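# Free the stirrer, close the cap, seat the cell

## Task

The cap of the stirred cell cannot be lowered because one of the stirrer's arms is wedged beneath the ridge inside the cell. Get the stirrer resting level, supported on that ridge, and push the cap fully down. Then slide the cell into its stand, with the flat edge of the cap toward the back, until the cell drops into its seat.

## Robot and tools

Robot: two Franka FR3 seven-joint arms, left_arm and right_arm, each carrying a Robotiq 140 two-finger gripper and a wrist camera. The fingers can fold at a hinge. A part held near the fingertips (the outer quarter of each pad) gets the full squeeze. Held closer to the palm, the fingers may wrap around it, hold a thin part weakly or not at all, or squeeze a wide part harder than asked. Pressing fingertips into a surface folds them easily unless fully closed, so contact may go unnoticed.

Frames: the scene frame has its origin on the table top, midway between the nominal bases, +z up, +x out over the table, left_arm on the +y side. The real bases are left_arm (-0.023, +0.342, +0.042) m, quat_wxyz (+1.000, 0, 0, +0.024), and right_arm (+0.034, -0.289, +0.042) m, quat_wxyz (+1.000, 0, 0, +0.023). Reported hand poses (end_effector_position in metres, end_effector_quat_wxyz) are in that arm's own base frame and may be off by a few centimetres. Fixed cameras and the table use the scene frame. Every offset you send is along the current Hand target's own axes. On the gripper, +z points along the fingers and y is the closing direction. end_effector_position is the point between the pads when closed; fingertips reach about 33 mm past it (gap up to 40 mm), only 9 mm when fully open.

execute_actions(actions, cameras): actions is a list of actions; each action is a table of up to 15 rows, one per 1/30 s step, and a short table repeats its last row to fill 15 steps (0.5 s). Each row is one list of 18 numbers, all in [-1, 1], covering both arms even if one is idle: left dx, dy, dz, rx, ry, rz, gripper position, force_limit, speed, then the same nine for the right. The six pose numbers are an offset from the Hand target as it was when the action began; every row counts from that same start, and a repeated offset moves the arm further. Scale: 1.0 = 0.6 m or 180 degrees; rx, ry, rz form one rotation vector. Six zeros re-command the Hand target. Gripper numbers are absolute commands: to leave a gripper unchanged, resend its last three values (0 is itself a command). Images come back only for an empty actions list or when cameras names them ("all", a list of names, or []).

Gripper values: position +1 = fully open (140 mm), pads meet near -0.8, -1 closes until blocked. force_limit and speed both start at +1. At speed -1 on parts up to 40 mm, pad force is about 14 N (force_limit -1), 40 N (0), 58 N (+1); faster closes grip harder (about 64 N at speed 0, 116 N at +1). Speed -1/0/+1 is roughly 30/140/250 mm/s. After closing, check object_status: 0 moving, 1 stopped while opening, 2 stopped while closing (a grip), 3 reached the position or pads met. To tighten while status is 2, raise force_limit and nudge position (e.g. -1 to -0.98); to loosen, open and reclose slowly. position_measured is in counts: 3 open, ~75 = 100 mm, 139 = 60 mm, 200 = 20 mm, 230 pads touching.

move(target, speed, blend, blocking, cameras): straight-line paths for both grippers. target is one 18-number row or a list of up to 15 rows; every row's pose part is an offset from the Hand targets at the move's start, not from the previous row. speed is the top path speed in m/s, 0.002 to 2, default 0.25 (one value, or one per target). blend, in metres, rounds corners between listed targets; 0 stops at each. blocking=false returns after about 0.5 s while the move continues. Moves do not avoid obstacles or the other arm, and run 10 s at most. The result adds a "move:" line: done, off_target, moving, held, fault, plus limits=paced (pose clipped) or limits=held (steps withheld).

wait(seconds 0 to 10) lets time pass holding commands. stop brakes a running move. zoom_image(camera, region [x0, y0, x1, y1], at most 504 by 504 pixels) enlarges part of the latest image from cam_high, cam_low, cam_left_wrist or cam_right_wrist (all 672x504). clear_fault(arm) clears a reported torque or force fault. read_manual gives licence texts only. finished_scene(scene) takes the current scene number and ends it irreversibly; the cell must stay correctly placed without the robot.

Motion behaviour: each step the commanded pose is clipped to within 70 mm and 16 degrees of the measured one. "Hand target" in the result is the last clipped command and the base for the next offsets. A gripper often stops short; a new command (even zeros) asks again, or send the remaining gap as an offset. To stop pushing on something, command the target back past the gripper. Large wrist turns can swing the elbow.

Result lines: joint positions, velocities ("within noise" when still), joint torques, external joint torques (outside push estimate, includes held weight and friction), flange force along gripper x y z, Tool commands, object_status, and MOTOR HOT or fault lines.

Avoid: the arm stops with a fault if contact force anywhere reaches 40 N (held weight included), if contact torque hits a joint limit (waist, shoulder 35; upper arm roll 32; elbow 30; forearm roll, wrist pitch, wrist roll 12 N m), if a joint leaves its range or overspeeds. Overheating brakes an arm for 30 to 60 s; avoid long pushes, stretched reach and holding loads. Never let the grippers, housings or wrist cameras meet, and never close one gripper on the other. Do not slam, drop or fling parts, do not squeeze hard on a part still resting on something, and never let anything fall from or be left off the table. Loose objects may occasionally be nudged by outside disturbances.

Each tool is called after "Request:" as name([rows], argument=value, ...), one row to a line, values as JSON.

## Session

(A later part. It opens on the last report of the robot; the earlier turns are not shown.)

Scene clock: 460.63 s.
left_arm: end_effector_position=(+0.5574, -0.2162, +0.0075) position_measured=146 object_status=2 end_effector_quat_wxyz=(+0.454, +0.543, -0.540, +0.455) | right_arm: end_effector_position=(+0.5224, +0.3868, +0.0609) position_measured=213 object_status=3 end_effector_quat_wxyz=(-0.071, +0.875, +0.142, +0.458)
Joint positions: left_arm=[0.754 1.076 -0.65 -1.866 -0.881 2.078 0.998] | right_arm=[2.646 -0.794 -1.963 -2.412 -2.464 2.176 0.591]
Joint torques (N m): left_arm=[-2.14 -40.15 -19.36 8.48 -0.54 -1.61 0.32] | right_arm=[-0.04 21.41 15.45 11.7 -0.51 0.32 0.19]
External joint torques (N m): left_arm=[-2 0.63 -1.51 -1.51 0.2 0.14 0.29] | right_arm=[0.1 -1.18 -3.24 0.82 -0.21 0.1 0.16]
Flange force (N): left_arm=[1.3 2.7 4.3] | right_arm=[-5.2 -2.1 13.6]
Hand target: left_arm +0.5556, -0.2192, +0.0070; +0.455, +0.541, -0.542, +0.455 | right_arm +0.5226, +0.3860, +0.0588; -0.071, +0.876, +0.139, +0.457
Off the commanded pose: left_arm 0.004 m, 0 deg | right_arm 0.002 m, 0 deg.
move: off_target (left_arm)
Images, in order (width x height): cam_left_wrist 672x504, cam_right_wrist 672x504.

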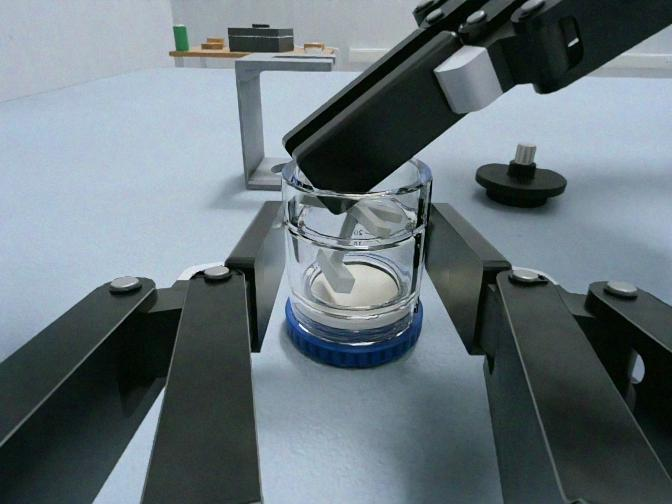

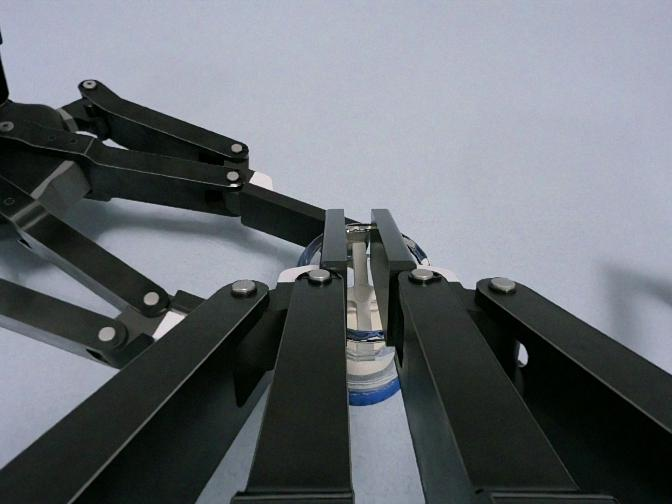

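Request:
move([
  [0,0,0,0,0,0,-1,-1,-1,0,0,-0.0025,0,0,0,-0.66,-1,-0.5],
  [0,0,0,0,0,0,-1,-1,-1,0,0,-0.0025,0,0,0,-1,-1,-1],
], speed=0.03)

Request:
wait(seconds=1, cameras=["cam_left_wrist","cam_right_wrist"])

Request:
zoom_image(camera="cam_left_wrist", region=[260, 120, 460, 280])

Request:
zoom_image(camera="cam_right_wrist", region=[260, 200, 460, 400])

Scene clock: 469.57 s.
left_arm: end_effector_position=(+0.5571, -0.2167, +0.0074) position_measured=146 object_status=2 end_effector_quat_wxyz=(+0.454, +0.543, -0.540, +0.455) | right_arm: end_effector_position=(+0.5226, +0.3855, +0.0605) position_measured=222 object_status=2 end_effector_quat_wxyz=(-0.071, +0.875, +0.140, +0.458)
Joint positions: left_arm=[0.753 1.076 -0.65 -1.866 -0.881 2.078 0.998] | right_arm=[2.644 -0.794 -1.963 -2.414 -2.465 2.174 0.593]
Joint torques (N m): left_arm=[-0.88 -41.17 -19.22 8.78 -0.8 -1.95 0.31] | right_arm=[-0.22 23.17 17.86 10.93 -0.08 0.54 0.23]
External joint torques (N m): left_arm=[-0.9 -0.19 -1.36 -1.39 -0.05 -0.21 0.28] | right_arm=[-0.24 0.67 -0.88 0.17 0.23 0.3 0.21]
Flange force (N): left_arm=[3.6 4.8 2.0] | right_arm=[0.5 1.2 0.3]
Hand target: left_arm +0.5556, -0.2192, +0.0070; +0.455, +0.541, -0.542, +0.455 | right_arm +0.5215, +0.3856, +0.0597; -0.071, +0.876, +0.139, +0.457
Off the commanded pose: left_arm 0.003 m, 0 deg | right_arm 0.001 m, 0 deg.
move: done

Scene clock: 470.57 s.
left_arm: end_effector_position=(+0.5571, -0.2167, +0.0074) position_measured=146 object_status=2 end_effector_quat_wxyz=(+0.454, +0.543, -0.540, +0.455) | right_arm: end_effector_position=(+0.5226, +0.3855, +0.0605) position_measured=222 object_status=2 end_effector_quat_wxyz=(-0.071, +0.875, +0.140, +0.458)
Joint positions: left_arm=[0.753 1.076 -0.65 -1.866 -0.881 2.078 0.998] | right_arm=[2.644 -0.794 -1.963 -2.414 -2.465 2.174 0.593]
Joint torques (N m): left_arm=[-0.87 -41.13 -19.19 8.8 -0.81 -1.95 0.29] | right_arm=[-0.24 23.15 17.88 10.87 -0.11 0.54 0.22]
External joint torques (N m): left_arm=[-1.02 -0.16 -1.44 -1.39 -0.06 -0.23 0.26] | right_arm=[-0.29 0.64 -0.92 0.11 0.2 0.3 0.19]
Flange force (N): left_arm=[3.6 4.5 2.2] | right_arm=[0.3 1.4 0.3]
Hand target: left_arm +0.5556, -0.2192, +0.0070; +0.455, +0.541, -0.542, +0.455 | right_arm +0.5215, +0.3856, +0.0597; -0.071, +0.876, +0.139, +0.457
Tool commands: left_gripper/position=-1.0 left_gripper/force_limit=-1.0 left_gripper/speed=-1.0 right_gripper/position=-1.0 right_gripper/force_limit=-1.0 right_gripper/speed=-1.0
Off the commanded pose: left_arm 0.003 m, 0 deg | right_arm 0.001 m, 0 deg.
wait: 1.00 s; at rest by 0.17 s
Images, in order (width x height): cam_left_wrist 672x504, cam_right_wrist 672x504.

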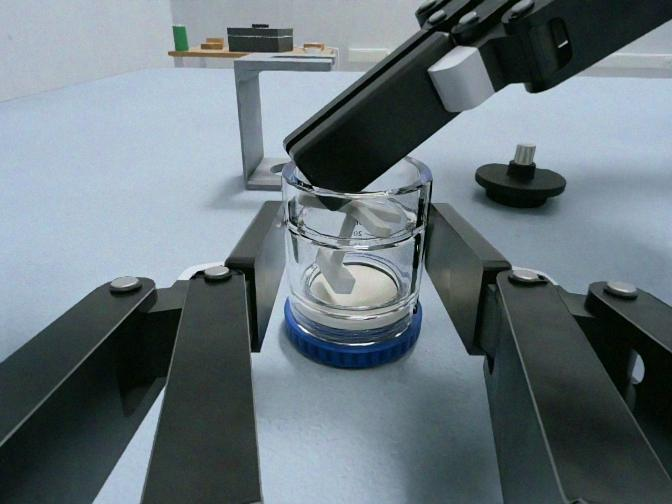

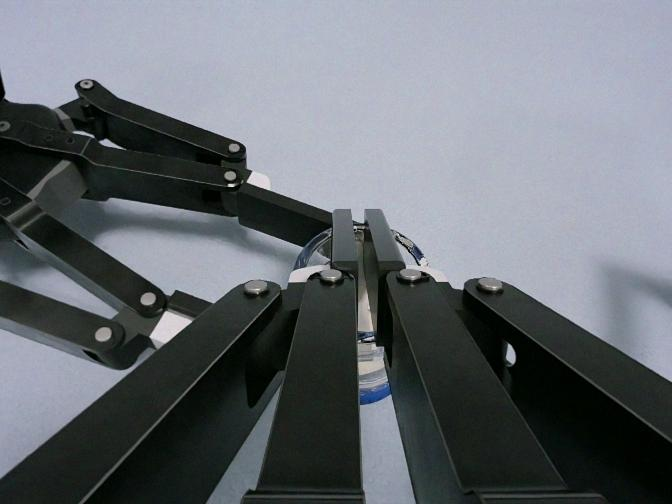

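Scaled by 2.520 from the camera's 672x504 image, which has a finer 960x720 frame.

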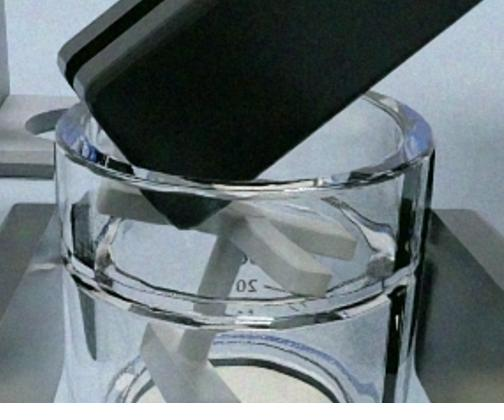

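Scaled by 2.520 from the camera's 672x504 image, which has a finer 960x720 frame.

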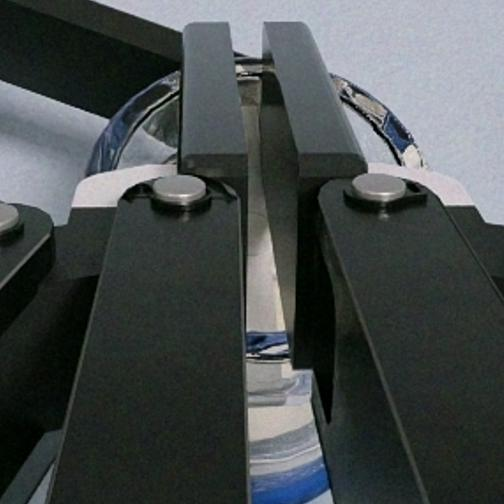

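Request:
move(target=[0,0,0,0,0,0,-1,-1,-1,0.0109,0,-0.0077,0,0,0,-1,-1,-1], speed=0.02, cameras=["cam_left_wrist","cam_right_wrist"])

Request:
zoom_image(camera="cam_left_wrist", region=[260, 120, 460, 280])

Scene clock: 476.17 s.
left_arm: end_effector_position=(+0.5569, -0.2171, +0.0074) position_measured=146 object_status=2 end_effector_quat_wxyz=(+0.455, +0.543, -0.541, +0.455) | right_arm: end_effector_position=(+0.5229, +0.3849, +0.0678) position_measured=222 object_status=2 end_effector_quat_wxyz=(-0.071, +0.875, +0.136, +0.458)
Joint positions: left_arm=[0.753 1.076 -0.65 -1.866 -0.881 2.078 0.998] | right_arm=[2.628 -0.783 -1.942 -2.419 -2.448 2.177 0.59]
Joint velocities: left_arm=[within noise] | right_arm=[-0.002 0.001 0.002 0.002 0.002 0.002 -0.005]
Joint torques (N m): left_arm=[-0.43 -41.4 -19.09 9.28 -0.93 -1.95 0.3] | right_arm=[-1.13 24.02 18.08 11.3 0.1 0.59 -0.2]
External joint torques (N m): left_arm=[-0.44 -0.58 -1.3 -0.8 -0.18 -0.21 0.27] | right_arm=[-1.05 2.09 -0.53 0.16 0.4 0.36 -0.22]
Flange force (N): left_arm=[3.8 3.9 1.2] | right_arm=[4.3 4.5 -5.5]
Hand target: left_arm +0.5556, -0.2192, +0.0070; +0.455, +0.541, -0.542, +0.455 | right_arm +0.5214, +0.3856, +0.0677; -0.071, +0.876, +0.139, +0.457
Off the commanded pose: left_arm 0.003 m, 0 deg | right_arm 0.002 m, 0 deg.
move: done
Images, in order (width x height): cam_left_wrist 672x504, cam_right_wrist 672x504.

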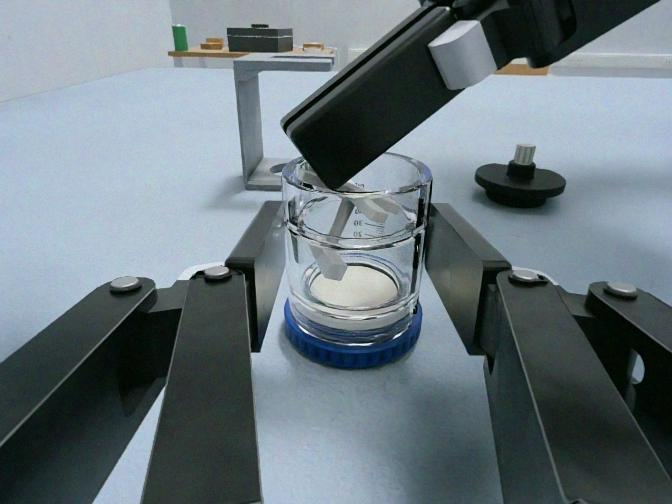

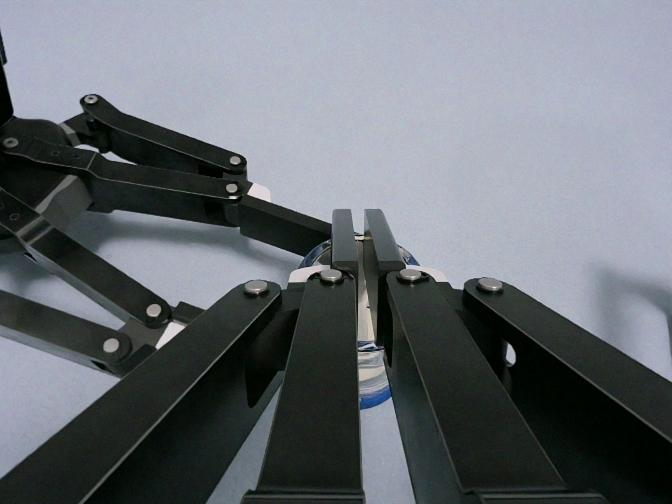

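Scaled by 2.520 from the camera's 672x504 image, which has a finer 960x720 frame.

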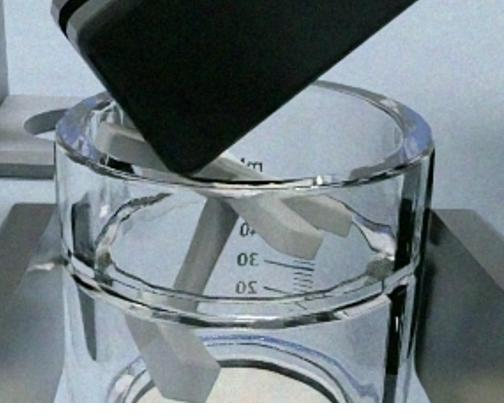

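Request:
move(target=[0,0,0,0,0,0,-1,-1,-1,0.0339,0,0.0025,0,-0.139,0,-1,-1,-1], speed=0.04, cameras=["cam_left_wrist","cam_right_wrist"])

Request:
zoom_image(camera="cam_left_wrist", region=[260, 80, 460, 280])

Scene clock: 496.23 s.
left_arm: end_effector_position=(+0.5567, -0.2176, +0.0074) position_measured=146 object_status=2 end_effector_quat_wxyz=(+0.455, +0.542, -0.541, +0.455) | right_arm: end_effector_position=(+0.5358, +0.3885, +0.0844) position_measured=222 object_status=2 end_effector_quat_wxyz=(-0.041, +0.954, +0.148, +0.258)
Joint positions: left_arm=[0.752 1.076 -0.65 -1.866 -0.881 2.078 0.999] | right_arm=[2.622 -0.739 -1.914 -2.178 -1.606 2.421 -0.123]
Joint velocities: left_arm=[within noise] | right_arm=[0 -0.001 -0.001 -0.001 -0.001 0.001 -0.008]
Joint torques (N m): left_arm=[-0.27 -41.54 -18.9 9.63 -1.02 -1.85 0.23] | right_arm=[0.46 24.98 19.22 15.16 1.46 2.41 -0.15]
External joint torques (N m): left_arm=[-0.18 -0.76 -1.05 -0.4 -0.27 -0.1 0.2] | right_arm=[0.41 0.95 -0.72 0.07 0.86 0.01 -0.16]
Flange force (N): left_arm=[3.5 3.0 0.7] | right_arm=[1.7 -0.9 -0.9]
Hand target: left_arm +0.5556, -0.2192, +0.0070; +0.455, +0.541, -0.542, +0.455 | right_arm +0.5336, +0.3896, +0.0835; -0.040, +0.954, +0.151, +0.256
Off the commanded pose: left_arm 0.002 m, 0 deg | right_arm 0.003 m, 0 deg.
move: done
Images, in order (width x height): cam_left_wrist 672x504, cam_right_wrist 672x504.

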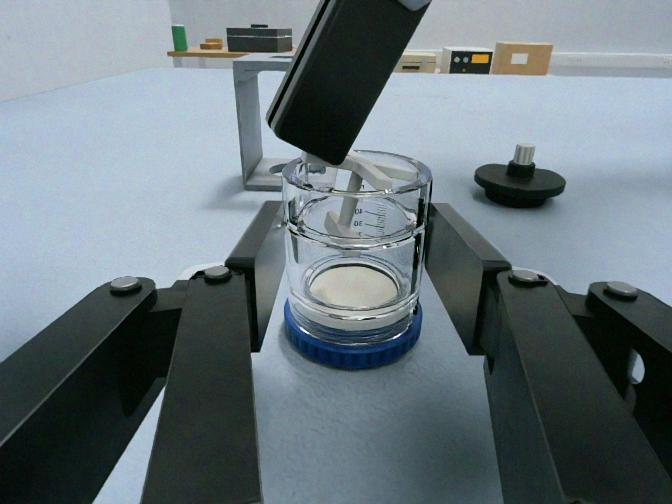

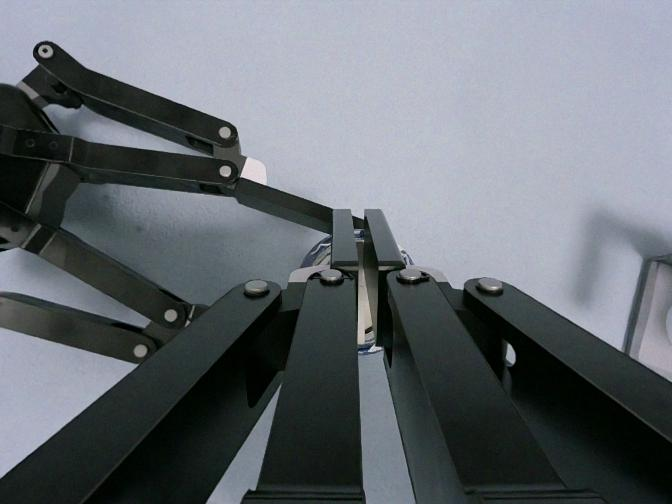

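Scaled by 2.520 from the camera's 672x504 image, which has a finer 960x720 frame.

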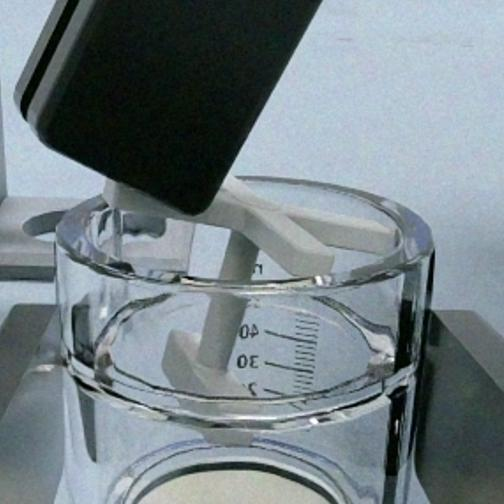

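Request:
move(target=[0,0,0,0,0,0,-1,-1,-1,0.0118,0,0.0053,0,-0.067,0,-1,-1,-1], speed=0.04, cameras=["cam_left_wrist","cam_right_wrist"])

Request:
zoom_image(camera="cam_left_wrist", region=[260, 80, 460, 280])

Request:
zoom_image(camera="cam_right_wrist", region=[260, 180, 460, 380])

Scene clock: 510.17 s.
left_arm: end_effector_position=(+0.5565, -0.2178, +0.0074) position_measured=146 object_status=2 end_effector_quat_wxyz=(+0.455, +0.542, -0.541, +0.455) | right_arm: end_effector_position=(+0.5444, +0.3900, +0.0853) position_measured=222 object_status=2 end_effector_quat_wxyz=(-0.023, +0.976, +0.151, +0.158)
Joint positions: left_arm=[0.752 1.076 -0.65 -1.866 -0.881 2.078 0.999] | right_arm=[2.67 -0.853 -1.884 -2.005 -1.295 2.242 -0.439]
Joint velocities: left_arm=[within noise] | right_arm=[0 0.001 0 0.001 0.001 0 -0.006]
Joint torques (N m): left_arm=[-0.19 -41.49 -18.99 9.8 -1.05 -1.9 0.27] | right_arm=[0.69 28.3 23.15 15.22 1.57 2.68 -0.17]
External joint torques (N m): left_arm=[-0.22 -0.49 -1.14 -0.39 -0.3 -0.16 0.24] | right_arm=[0.65 0.12 -0.25 0.21 1.04 -0.14 -0.18]
Flange force (N): left_arm=[2.9 2.6 0.9] | right_arm=[3.1 -2.0 -0.3]
Hand target: left_arm +0.5556, -0.2192, +0.0070; +0.455, +0.541, -0.542, +0.455 | right_arm +0.5410, +0.3920, +0.0843; -0.023, +0.976, +0.155, +0.155
Off the commanded pose: left_arm 0.002 m, 0 deg | right_arm 0.004 m, 1 deg.
move: off_target (right_arm)
Images, in order (width x height): cam_left_wrist 672x504, cam_right_wrist 672x504.

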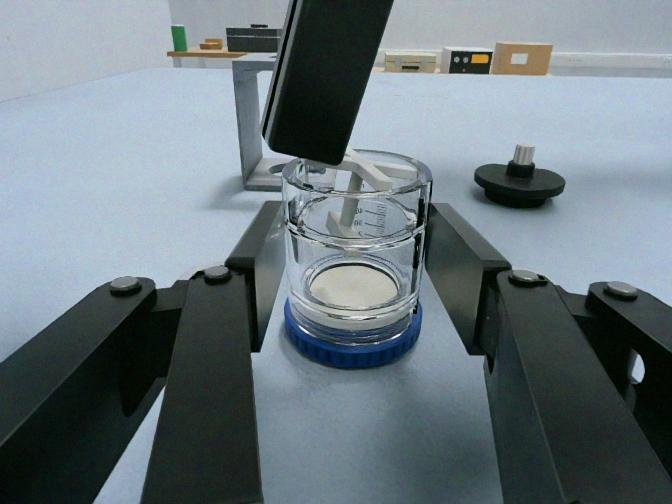

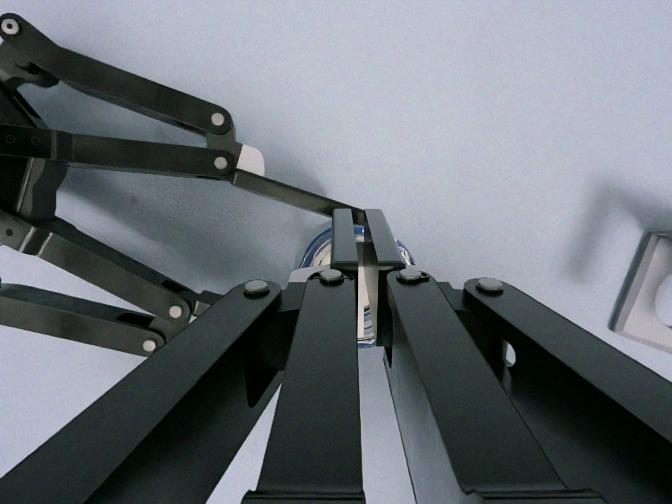

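Scaled by 2.520 from the camera's 672x504 image, which has a finer 960x720 frame.

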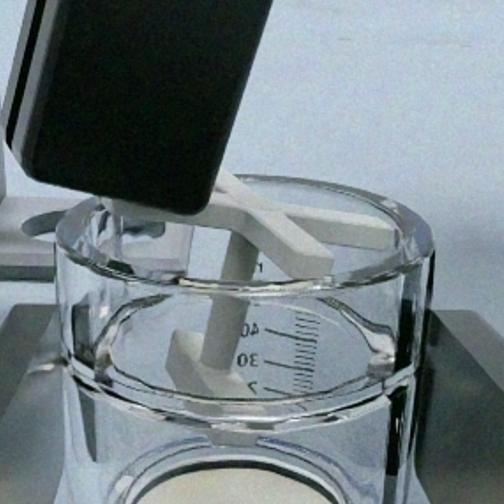

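Scaled by 2.520 from the camera's 672x504 image, which has a finer 960x720 frame.

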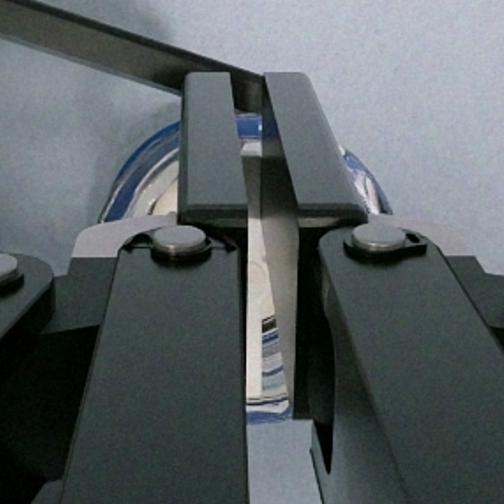

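Request:
move([
  [0,0,0,0,0,0,-1,-1,-1,0.0052,0,-0.0158,0,0,0,-1,-1,-1],
  [0,0,0,0,0,0,-1,-1,-1,-0.0067,0,-0.0197,0,0,0,-1,-1,-1],
], speed=0.04, cameras=["cam_left_wrist","cam_right_wrist"])

Request:
zoom_image(camera="cam_left_wrist", region=[260, 80, 460, 280])

Request:
zoom_image(camera="cam_right_wrist", region=[260, 180, 460, 380])

Scene clock: 543.23 s.
left_arm: end_effector_position=(+0.5564, -0.2179, +0.0074) position_measured=146 object_status=2 end_effector_quat_wxyz=(+0.455, +0.542, -0.541, +0.455) | right_arm: end_effector_position=(+0.5337, +0.3902, +0.0938) position_measured=223 object_status=2 end_effector_quat_wxyz=(-0.023, +0.975, +0.157, +0.154)
Joint positions: left_arm=[0.752 1.076 -0.65 -1.867 -0.881 2.078 1] | right_arm=[2.647 -0.838 -1.85 -2.029 -1.276 2.23 -0.448]
Joint velocities: left_arm=[within noise] | right_arm=[-0.004 0 0 0.001 0 0 0.002]
Joint torques (N m): left_arm=[-0.2 -41.55 -18.8 9.49 -0.94 -2 0.26] | right_arm=[-0.85 29.11 22.61 15.93 0.75 2.82 0.28]
External joint torques (N m): left_arm=[-0.52 -0.81 -1.29 -0.63 -0.2 -0.3 0.23] | right_arm=[-0.97 2.2 -0.66 0.78 0.23 -0.01 0.27]
Flange force (N): left_arm=[4.0 3.3 0.9] | right_arm=[-1.3 1.6 -2.7]
Hand target: left_arm +0.5556, -0.2192, +0.0070; +0.455, +0.541, -0.542, +0.455 | right_arm +0.5339, +0.3897, +0.0943; -0.023, +0.976, +0.155, +0.155
Off the commanded pose: left_arm 0.002 m, 0 deg | right_arm 0.001 m, 0 deg.
move: done
Images, in order (width x height): cam_left_wrist 672x504, cam_right_wrist 672x504.

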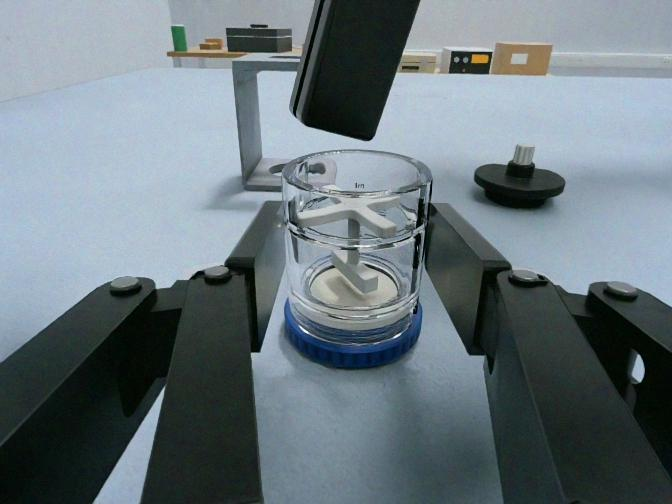

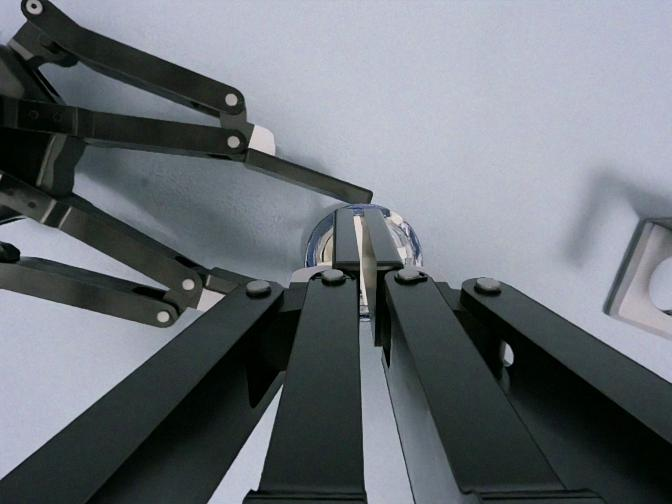

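Scaled by 2.520 from the camera's 672x504 image, which has a finer 960x720 frame.

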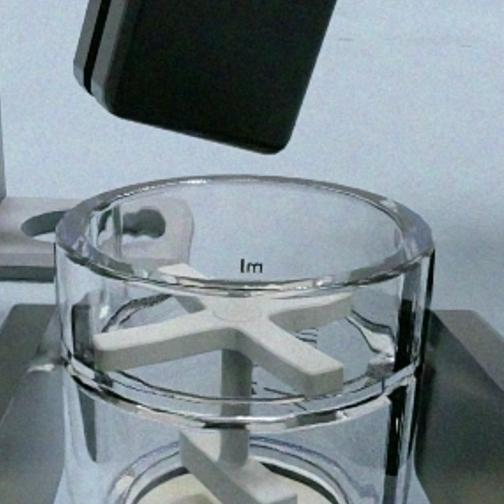

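Scaled by 2.520 from the camera's 672x504 image, which has a finer 960x720 frame.

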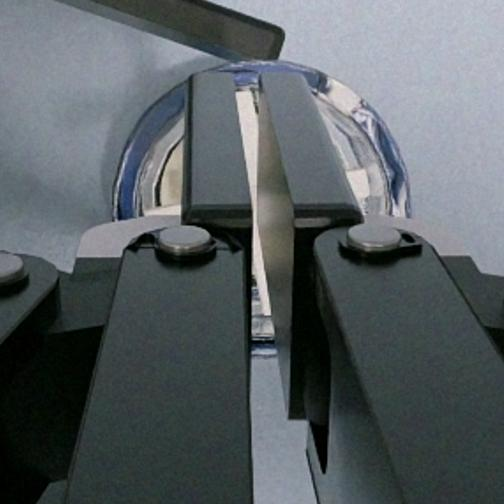

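Request:
move(target=[0,0,0,0,0,0,-1,-1,-1,0.01,0,-0.17,0,-0.1,0,0.0,-1,-0.5], speed=0.1, cameras=["cam_left_wrist","cam_right_wrist"])

Request:
zoom_image(camera="cam_left_wrist", region=[270, 140, 440, 310])

Request:
zoom_image(camera="cam_right_wrist", region=[290, 90, 450, 250])

Scene clock: 552.10 s.
left_arm: end_effector_position=(+0.5564, -0.2179, +0.0074) position_measured=146 object_status=2 end_effector_quat_wxyz=(+0.455, +0.542, -0.541, +0.455) | right_arm: end_effector_position=(+0.5107, +0.3823, +0.1939) position_measured=129 object_status=3 end_effector_quat_wxyz=(+0.000, +0.988, +0.154, +0.003)
Joint positions: left_arm=[0.752 1.076 -0.65 -1.867 -0.881 2.078 1] | right_arm=[2.72 -0.855 -1.713 -1.695 -0.868 1.762 -0.728]
Joint velocities: left_arm=[within noise] | right_arm=[0 0 -0.001 0 0 -0.002 -0.005]
Joint torques (N m): left_arm=[-0.15 -41.51 -18.81 9.47 -0.95 -1.99 0.24] | right_arm=[-0.2 31.23 23.01 17.99 1.3 2.34 -0.2]
External joint torques (N m): left_arm=[-0.25 -0.65 -1.08 -0.63 -0.2 -0.26 0.21] | right_arm=[-0.35 0.75 -1.3 1.64 0.53 -0.3 -0.2]
Flange force (N): left_arm=[3.6 3.4 0.6] | right_arm=[8.1 -2.2 -2.6]
Hand target: left_arm +0.5556, -0.2192, +0.0070; +0.455, +0.541, -0.542, +0.455 | right_arm +0.5093, +0.3819, +0.1932; +0.001, +0.988, +0.156, +0.000
Off the commanded pose: left_arm 0.002 m, 0 deg | right_arm 0.002 m, 0 deg.
move: done
Images, in order (width x height): cam_left_wrist 672x504, cam_right_wrist 672x504.

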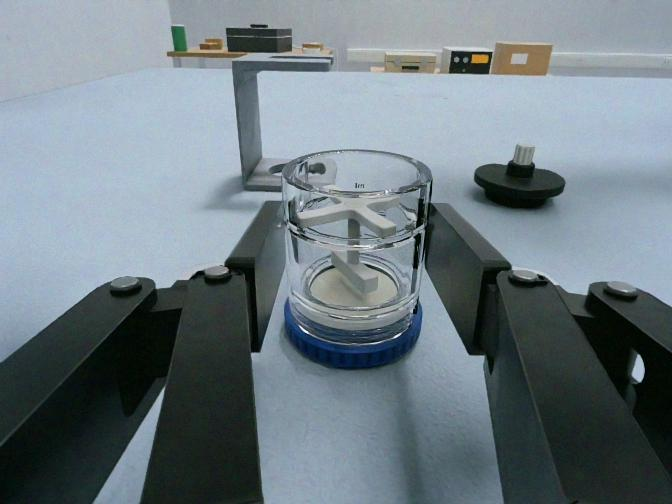

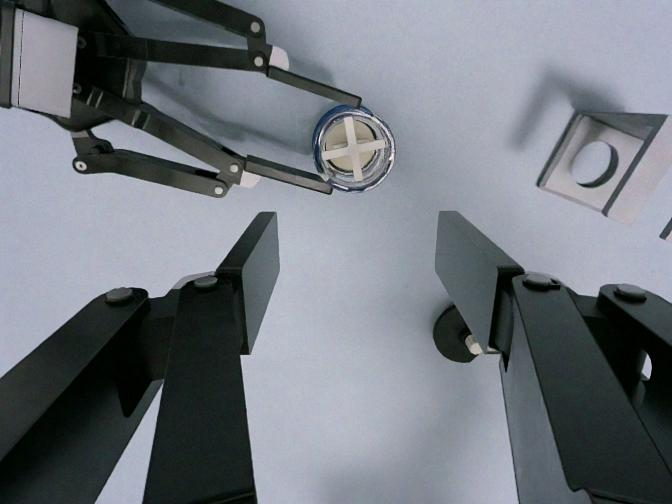

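Scaled by 2.965 from the camera's 672x504 image, which has a finer 960x720 frame.

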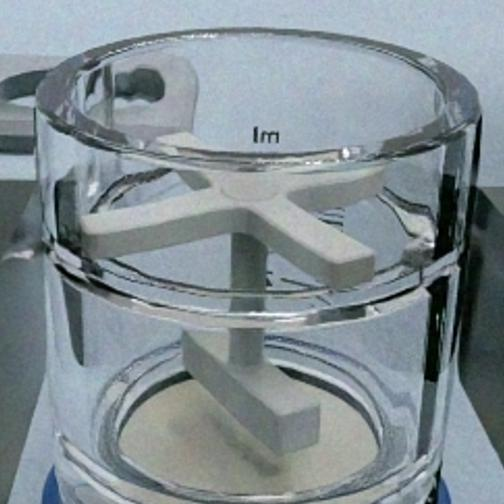

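Scaled by 3.150 from the camera's 672x504 image, which has a finer 960x720 frame.

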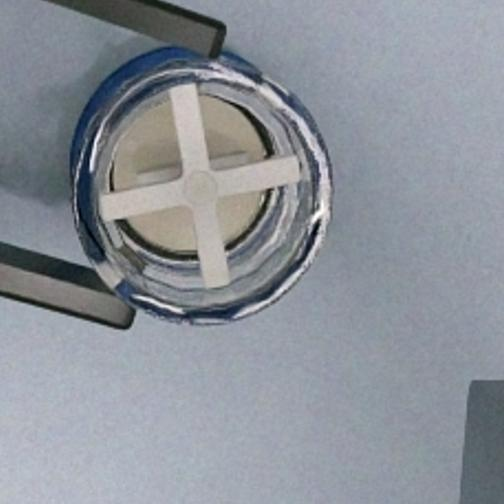

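Request:
move(target=[0,0,0,0,0,0,-1,-1,-1,-0.2627,0.2027,0.105,0,0,0.1,0.0,-1,-0.5], speed=0.2, cameras=["cam_left_wrist","cam_right_wrist"])

Scene clock: 592.50 s.
left_arm: end_effector_position=(+0.5564, -0.2179, +0.0074) position_measured=146 object_status=2 end_effector_quat_wxyz=(+0.455, +0.542, -0.541, +0.455) | right_arm: end_effector_position=(+0.3961, +0.2170, +0.1302) position_measured=129 object_status=3 end_effector_quat_wxyz=(+0.002, +1.000, +0.002, -0.002)
Joint positions: left_arm=[0.752 1.076 -0.65 -1.867 -0.881 2.078 1] | right_arm=[1.928 -0.796 -1.353 -2.431 -0.881 2.01 -0.432]
Joint velocities: left_arm=[within noise] | right_arm=[0 0 -0.001 0 0 0.001 0.006]
Joint torques (N m): left_arm=[-0.19 -41.52 -18.81 9.52 -0.95 -1.99 0.26] | right_arm=[-1.25 11.16 18.66 16.85 0.33 2.83 0.15]
External joint torques (N m): left_arm=[-0.32 -0.65 -1.1 -0.6 -0.2 -0.26 0.23] | right_arm=[-1.33 1.74 -0.63 0.59 -0.36 0.22 0.15]
Flange force (N): left_arm=[3.5 3.3 0.7] | right_arm=[1.0 0.9 1.5]
Hand target: left_arm +0.5556, -0.2192, +0.0070; +0.455, +0.541, -0.542, +0.455 | right_arm +0.3970, +0.2174, +0.1304; +0.001, +1.000, +0.000, +0.000
Off the commanded pose: left_arm 0.002 m, 0 deg | right_arm 0.001 m, 0 deg.
move: done
Images, in order (width x height): cam_left_wrist 672x504, cam_right_wrist 672x504.

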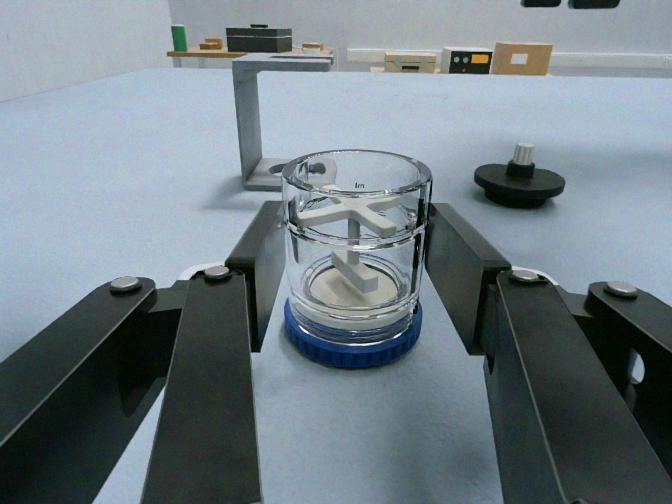

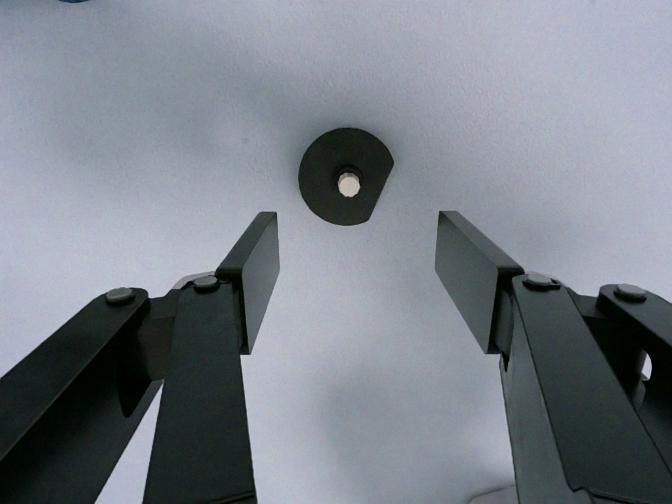

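Request:
move(target=[0,0,0,0,0,0,-1,-1,-1,0.0025,-0.001,0.117,0,0,0,0.0,-1,-0.5], speed=0.12, cameras=["cam_left_wrist","cam_right_wrist"])

Scene clock: 600.33 s.
left_arm: end_effector_position=(+0.5564, -0.2179, +0.0074) position_measured=146 object_status=2 end_effector_quat_wxyz=(+0.455, +0.542, -0.541, +0.455) | right_arm: end_effector_position=(+0.3971, +0.2166, +0.0598) position_measured=129 object_status=3 end_effector_quat_wxyz=(+0.002, +1.000, +0.002, -0.002)
Joint positions: left_arm=[0.752 1.076 -0.65 -1.867 -0.881 2.078 1] | right_arm=[2.058 -0.781 -1.581 -2.464 -1.01 2.157 -0.375]
Joint velocities: left_arm=[within noise] | right_arm=[0 -0.001 -0.001 0 0 0.002 0.005]
Joint torques (N m): left_arm=[-0.13 -41.55 -18.81 9.49 -0.94 -2 0.28] | right_arm=[-0.24 14.74 17.81 14.89 0.1 2.83 0.16]
External joint torques (N m): left_arm=[-0.35 -0.55 -1.12 -0.73 -0.19 -0.28 0.26] | right_arm=[-0.23 1.77 -1.41 1.08 -0.54 0.23 0.16]
Flange force (N): left_arm=[3.5 3.6 0.8] | right_arm=[4.7 -3.1 6.1]
Hand target: left_arm +0.5556, -0.2192, +0.0070; +0.455, +0.541, -0.542, +0.455 | right_arm +0.3985, +0.2179, +0.0602; +0.001, +1.000, +0.000, +0.000
Off the commanded pose: left_arm 0.002 m, 0 deg | right_arm 0.002 m, 0 deg.
move: done
Images, in order (width x height): cam_left_wrist 672x504, cam_right_wrist 672x504.

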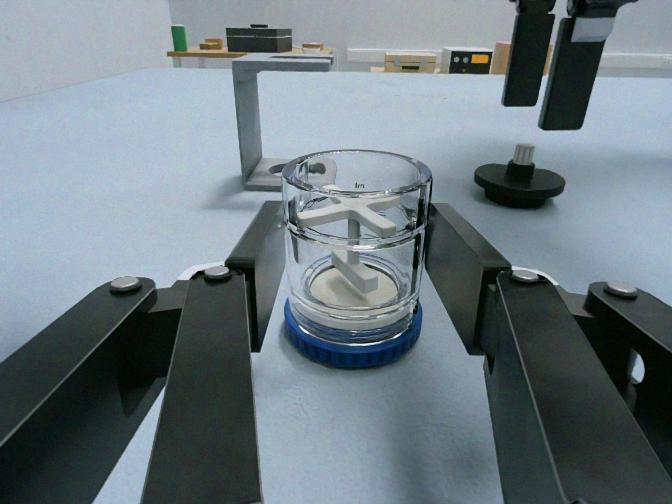

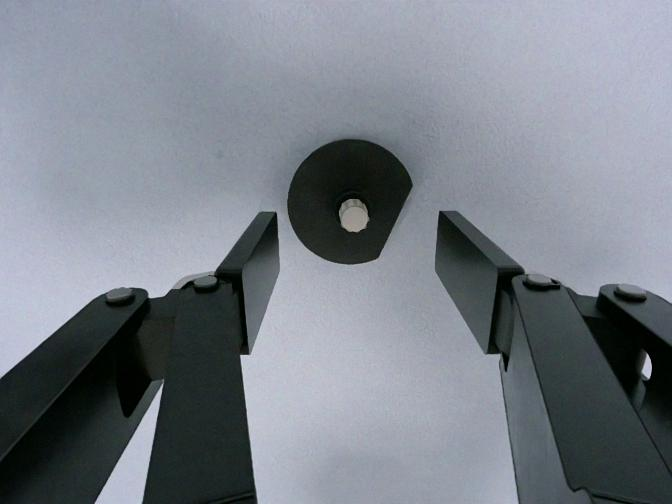

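Request:
move(target=[0,0,0,0,0,0,-1,-1,-1,0.0025,-0.003,0.043,0,0,0,-0.35,-1,-0.5], speed=0.06, cameras=["cam_left_wrist","cam_right_wrist"])

Request:
zoom_image(camera="cam_left_wrist", region=[440, 60, 640, 260])

Request:
zoom_image(camera="cam_right_wrist", region=[270, 130, 450, 310])

Scene clock: 610.83 s.
left_arm: end_effector_position=(+0.5564, -0.2179, +0.0074) position_measured=146 object_status=2 end_effector_quat_wxyz=(+0.455, +0.542, -0.541, +0.455) | right_arm: end_effector_position=(+0.3989, +0.2178, +0.0341) position_measured=173 object_status=3 end_effector_quat_wxyz=(+0.003, +1.000, +0.002, -0.001)
Joint positions: left_arm=[0.752 1.076 -0.65 -1.867 -0.881 2.078 1] | right_arm=[2.128 -0.781 -1.68 -2.458 -1.063 2.206 -0.347]
Joint velocities: left_arm=[within noise] | right_arm=[0 0.001 -0.001 0 -0.002 0.003 0.007]
Joint torques (N m): left_arm=[-0.19 -41.49 -18.82 9.52 -0.95 -1.99 0.27] | right_arm=[-0.17 16.08 17.84 13.82 0.06 2.87 0.26]
External joint torques (N m): left_arm=[-0.21 -0.58 -1 -0.59 -0.2 -0.25 0.24] | right_arm=[-0.17 1.12 -1.39 1.06 -0.56 0.28 0.26]
Flange force (N): left_arm=[3.3 3.3 0.6] | right_arm=[3.9 -2.7 6.4]
Hand target: left_arm +0.5556, -0.2192, +0.0070; +0.455, +0.541, -0.542, +0.455 | right_arm +0.4000, +0.2197, +0.0344; +0.001, +1.000, +0.000, +0.000
Off the commanded pose: left_arm 0.002 m, 0 deg | right_arm 0.002 m, 0 deg.
move: done
Images, in order (width x height): cam_left_wrist 672x504, cam_right_wrist 672x504.

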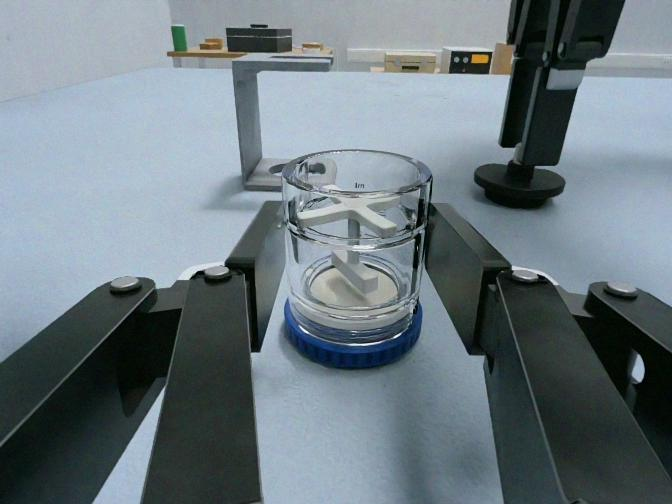

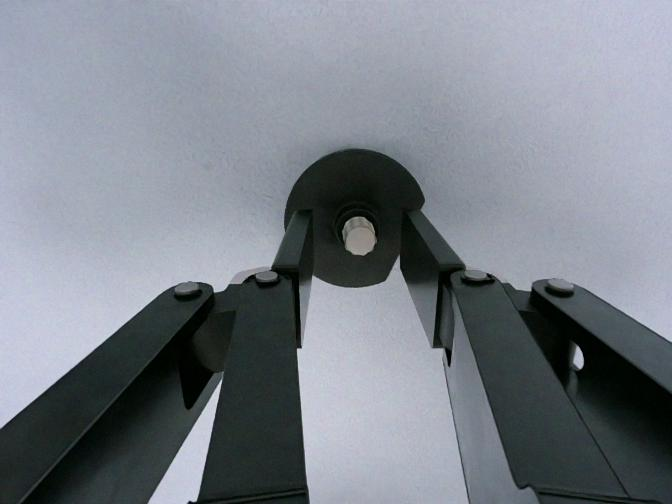

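Scaled by 2.520 from the camera's 672x504 image, which has a finer 960x720 frame.

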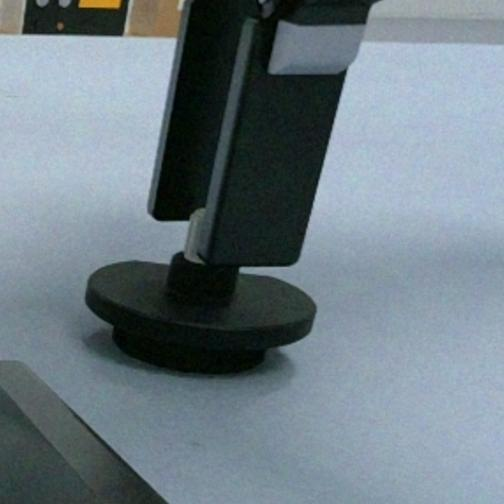

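Scaled by 2.800 from the camera's 672x504 image, which has a finer 960x720 frame.

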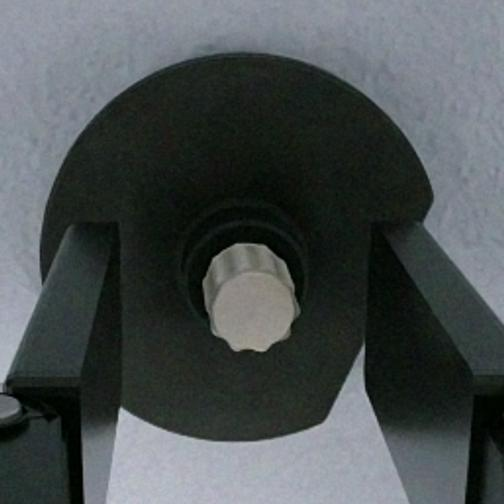

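Request:
move([
  [0,0,0,0,0,0,-1,-1,-1,0,0.0015,0,0,0,0,-0.35,-1,-0.5],
  [0,0,0,0,0,0,-1,-1,-1,0,0.0015,0,0,0,0,-1,-0.5,-1],
], speed=0.06)

Request:
wait(seconds=1, cameras=["cam_left_wrist","cam_right_wrist"])

Scene clock: 619.00 s.
left_arm: end_effector_position=(+0.5564, -0.2179, +0.0074) position_measured=146 object_status=2 end_effector_quat_wxyz=(+0.455, +0.542, -0.541, +0.455) | right_arm: end_effector_position=(+0.3991, +0.2179, +0.0341) position_measured=210 object_status=0 end_effector_quat_wxyz=(+0.003, +1.000, +0.001, -0.001)
Joint positions: left_arm=[0.752 1.076 -0.65 -1.867 -0.881 2.078 1] | right_arm=[2.128 -0.781 -1.68 -2.458 -1.064 2.206 -0.345]
Joint torques (N m): left_arm=[-0.17 -41.52 -18.85 9.5 -0.94 -1.99 0.29] | right_arm=[-1.09 15.96 18.14 13 0.11 2.78 0.18]
External joint torques (N m): left_arm=[-0.09 -0.77 -1.03 -0.48 -0.2 -0.24 0.26] | right_arm=[-1.03 1.01 -1.04 0.26 -0.5 0.19 0.18]
Flange force (N): left_arm=[3.6 3.3 0.3] | right_arm=[-0.5 2.1 2.7]
Hand target: left_arm +0.5556, -0.2192, +0.0070; +0.455, +0.541, -0.542, +0.455 | right_arm +0.4000, +0.2188, +0.0344; +0.001, +1.000, +0.000, +0.000
Off the commanded pose: left_arm 0.002 m, 0 deg | right_arm 0.001 m, 0 deg.
move: done

Scene clock: 620.00 s.
left_arm: end_effector_position=(+0.5564, -0.2179, +0.0074) position_measured=146 object_status=2 end_effector_quat_wxyz=(+0.455, +0.542, -0.541, +0.455) | right_arm: end_effector_position=(+0.3991, +0.2179, +0.0341) position_measured=210 object_status=2 end_effector_quat_wxyz=(+0.003, +1.000, +0.001, -0.001)
Joint positions: left_arm=[0.752 1.076 -0.65 -1.867 -0.881 2.078 1] | right_arm=[2.128 -0.781 -1.68 -2.458 -1.064 2.206 -0.345]
Joint torques (N m): left_arm=[-0.18 -41.53 -18.87 9.48 -0.94 -2 0.24] | right_arm=[-1.03 15.94 18.22 13.08 0.12 2.8 0.13]
External joint torques (N m): left_arm=[-0.23 -0.63 -1.07 -0.64 -0.2 -0.26 0.21] | right_arm=[-0.96 0.99 -0.96 0.31 -0.49 0.21 0.13]
Flange force (N): left_arm=[3.6 3.4 0.6] | right_arm=[-0.3 2.0 2.5]
Hand target: left_arm +0.5556, -0.2192, +0.0070; +0.455, +0.541, -0.542, +0.455 | right_arm +0.4000, +0.2188, +0.0344; +0.001, +1.000, +0.000, +0.000
Tool commands: left_gripper/position=-1.0 left_gripper/force_limit=-1.0 left_gripper/speed=-1.0 right_gripper/position=-1.0 right_gripper/force_limit=-0.5 right_gripper/speed=-1.0
Off the commanded pose: left_arm 0.002 m, 0 deg | right_arm 0.001 m, 0 deg.
wait: 1.00 s; at rest by 0.17 s
Images, in order (width x height): cam_left_wrist 672x504, cam_right_wrist 672x504.

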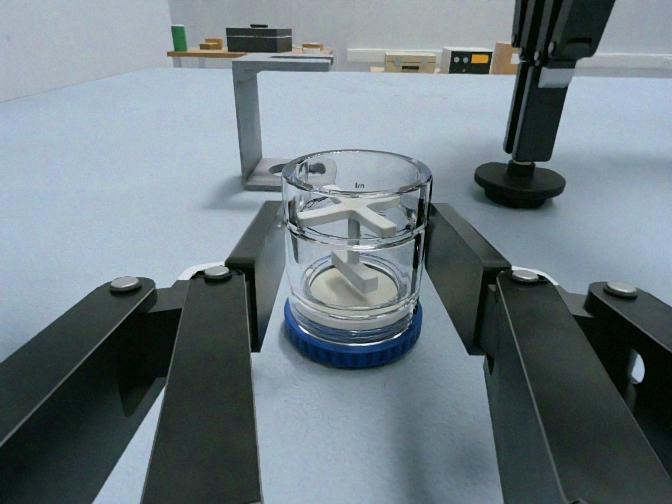

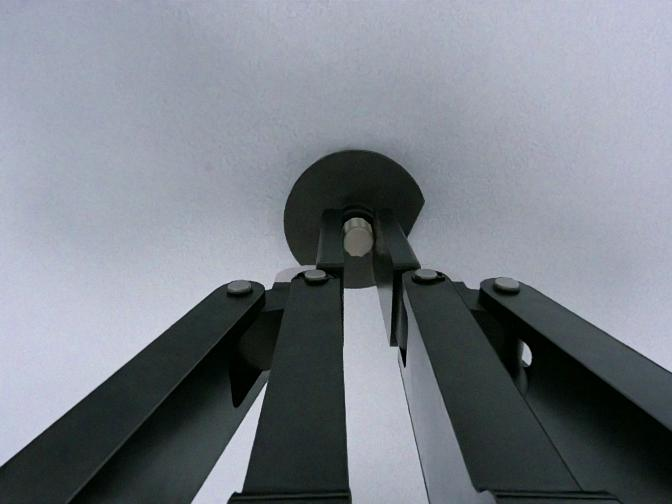

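Request:
move([
  [0,0,0,0,0,0,-1,-1,-1,0,0,-0.22,0,0,0,-1,-0.5,-1],
  [0,0,0,0,0,0,-1,-1,-1,0.2197,-0.2853,-0.22,0,0,-0.2167,-1,-0.5,-1],
  [0,0,0,0,0,0,-1,-1,-1,0.2197,-0.2853,-0.145,0,0,-0.2167,-1,-0.5,-1],
], speed=[0.15,0.2,0.08], blend=[0.03,0.01,0], cameras=["cam_left_wrist","cam_right_wrist"])

Request:
zoom_image(camera="cam_left_wrist", region=[240, 20, 480, 260])

Scene clock: 635.53 s.
left_arm: end_effector_position=(+0.5564, -0.2179, +0.0074) position_measured=146 object_status=2 end_effector_quat_wxyz=(+0.455, +0.542, -0.541, +0.455) | right_arm: end_effector_position=(+0.5317, +0.3873, +0.1207) position_measured=210 object_status=2 end_effector_quat_wxyz=(+0.003, +0.944, +0.330, -0.002)
Joint positions: left_arm=[0.752 1.076 -0.65 -1.867 -0.881 2.078 1] | right_arm=[2.788 -1.022 -1.779 -1.659 -1.028 1.786 -1.059]
Joint velocities: left_arm=[within noise] | right_arm=[0.002 0 0 0.001 -0.003 0.002 -0.007]
Joint torques (N m): left_arm=[-0.16 -41.52 -18.85 9.52 -0.95 -1.99 0.27] | right_arm=[-0.22 36.53 26.49 14.58 0.2 2.89 -0.24]
External joint torques (N m): left_arm=[-0.13 -0.65 -1.01 -0.58 -0.2 -0.25 0.24] | right_arm=[-0.3 1.14 -0.57 1.28 -0.61 0.26 -0.24]
Flange force (N): left_arm=[3.5 3.5 0.5] | right_arm=[4.6 0.9 -0.6]
Hand target: left_arm +0.5556, -0.2192, +0.0070; +0.455, +0.541, -0.542, +0.455 | right_arm +0.5318, +0.3901, +0.1212; +0.001, +0.943, +0.334, +0.000
Off the commanded pose: left_arm 0.002 m, 0 deg | right_arm 0.003 m, 1 deg.
move: done
Images, in order (width x height): cam_left_wrist 672x504, cam_right_wrist 672x504.

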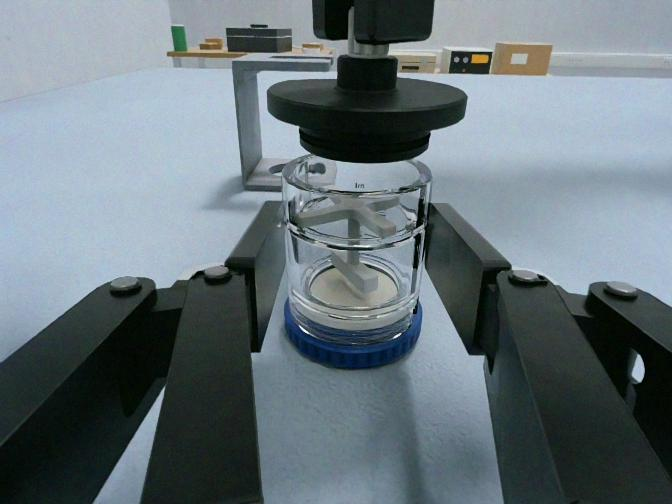

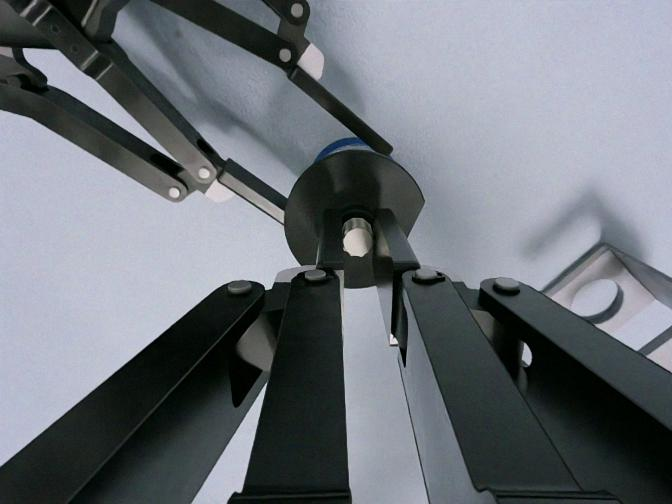

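Scaled by 2.100 from the camera's 672x504 image, which has a finer 960x720 frame.

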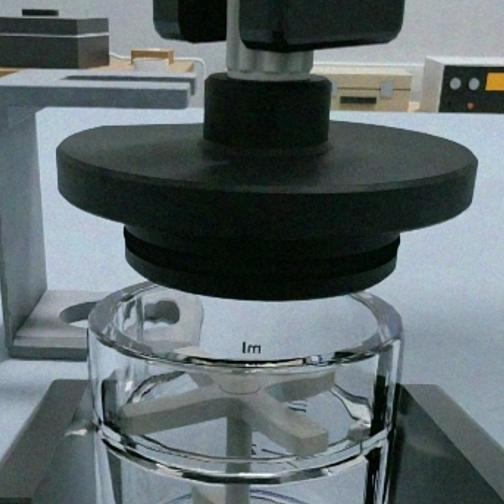

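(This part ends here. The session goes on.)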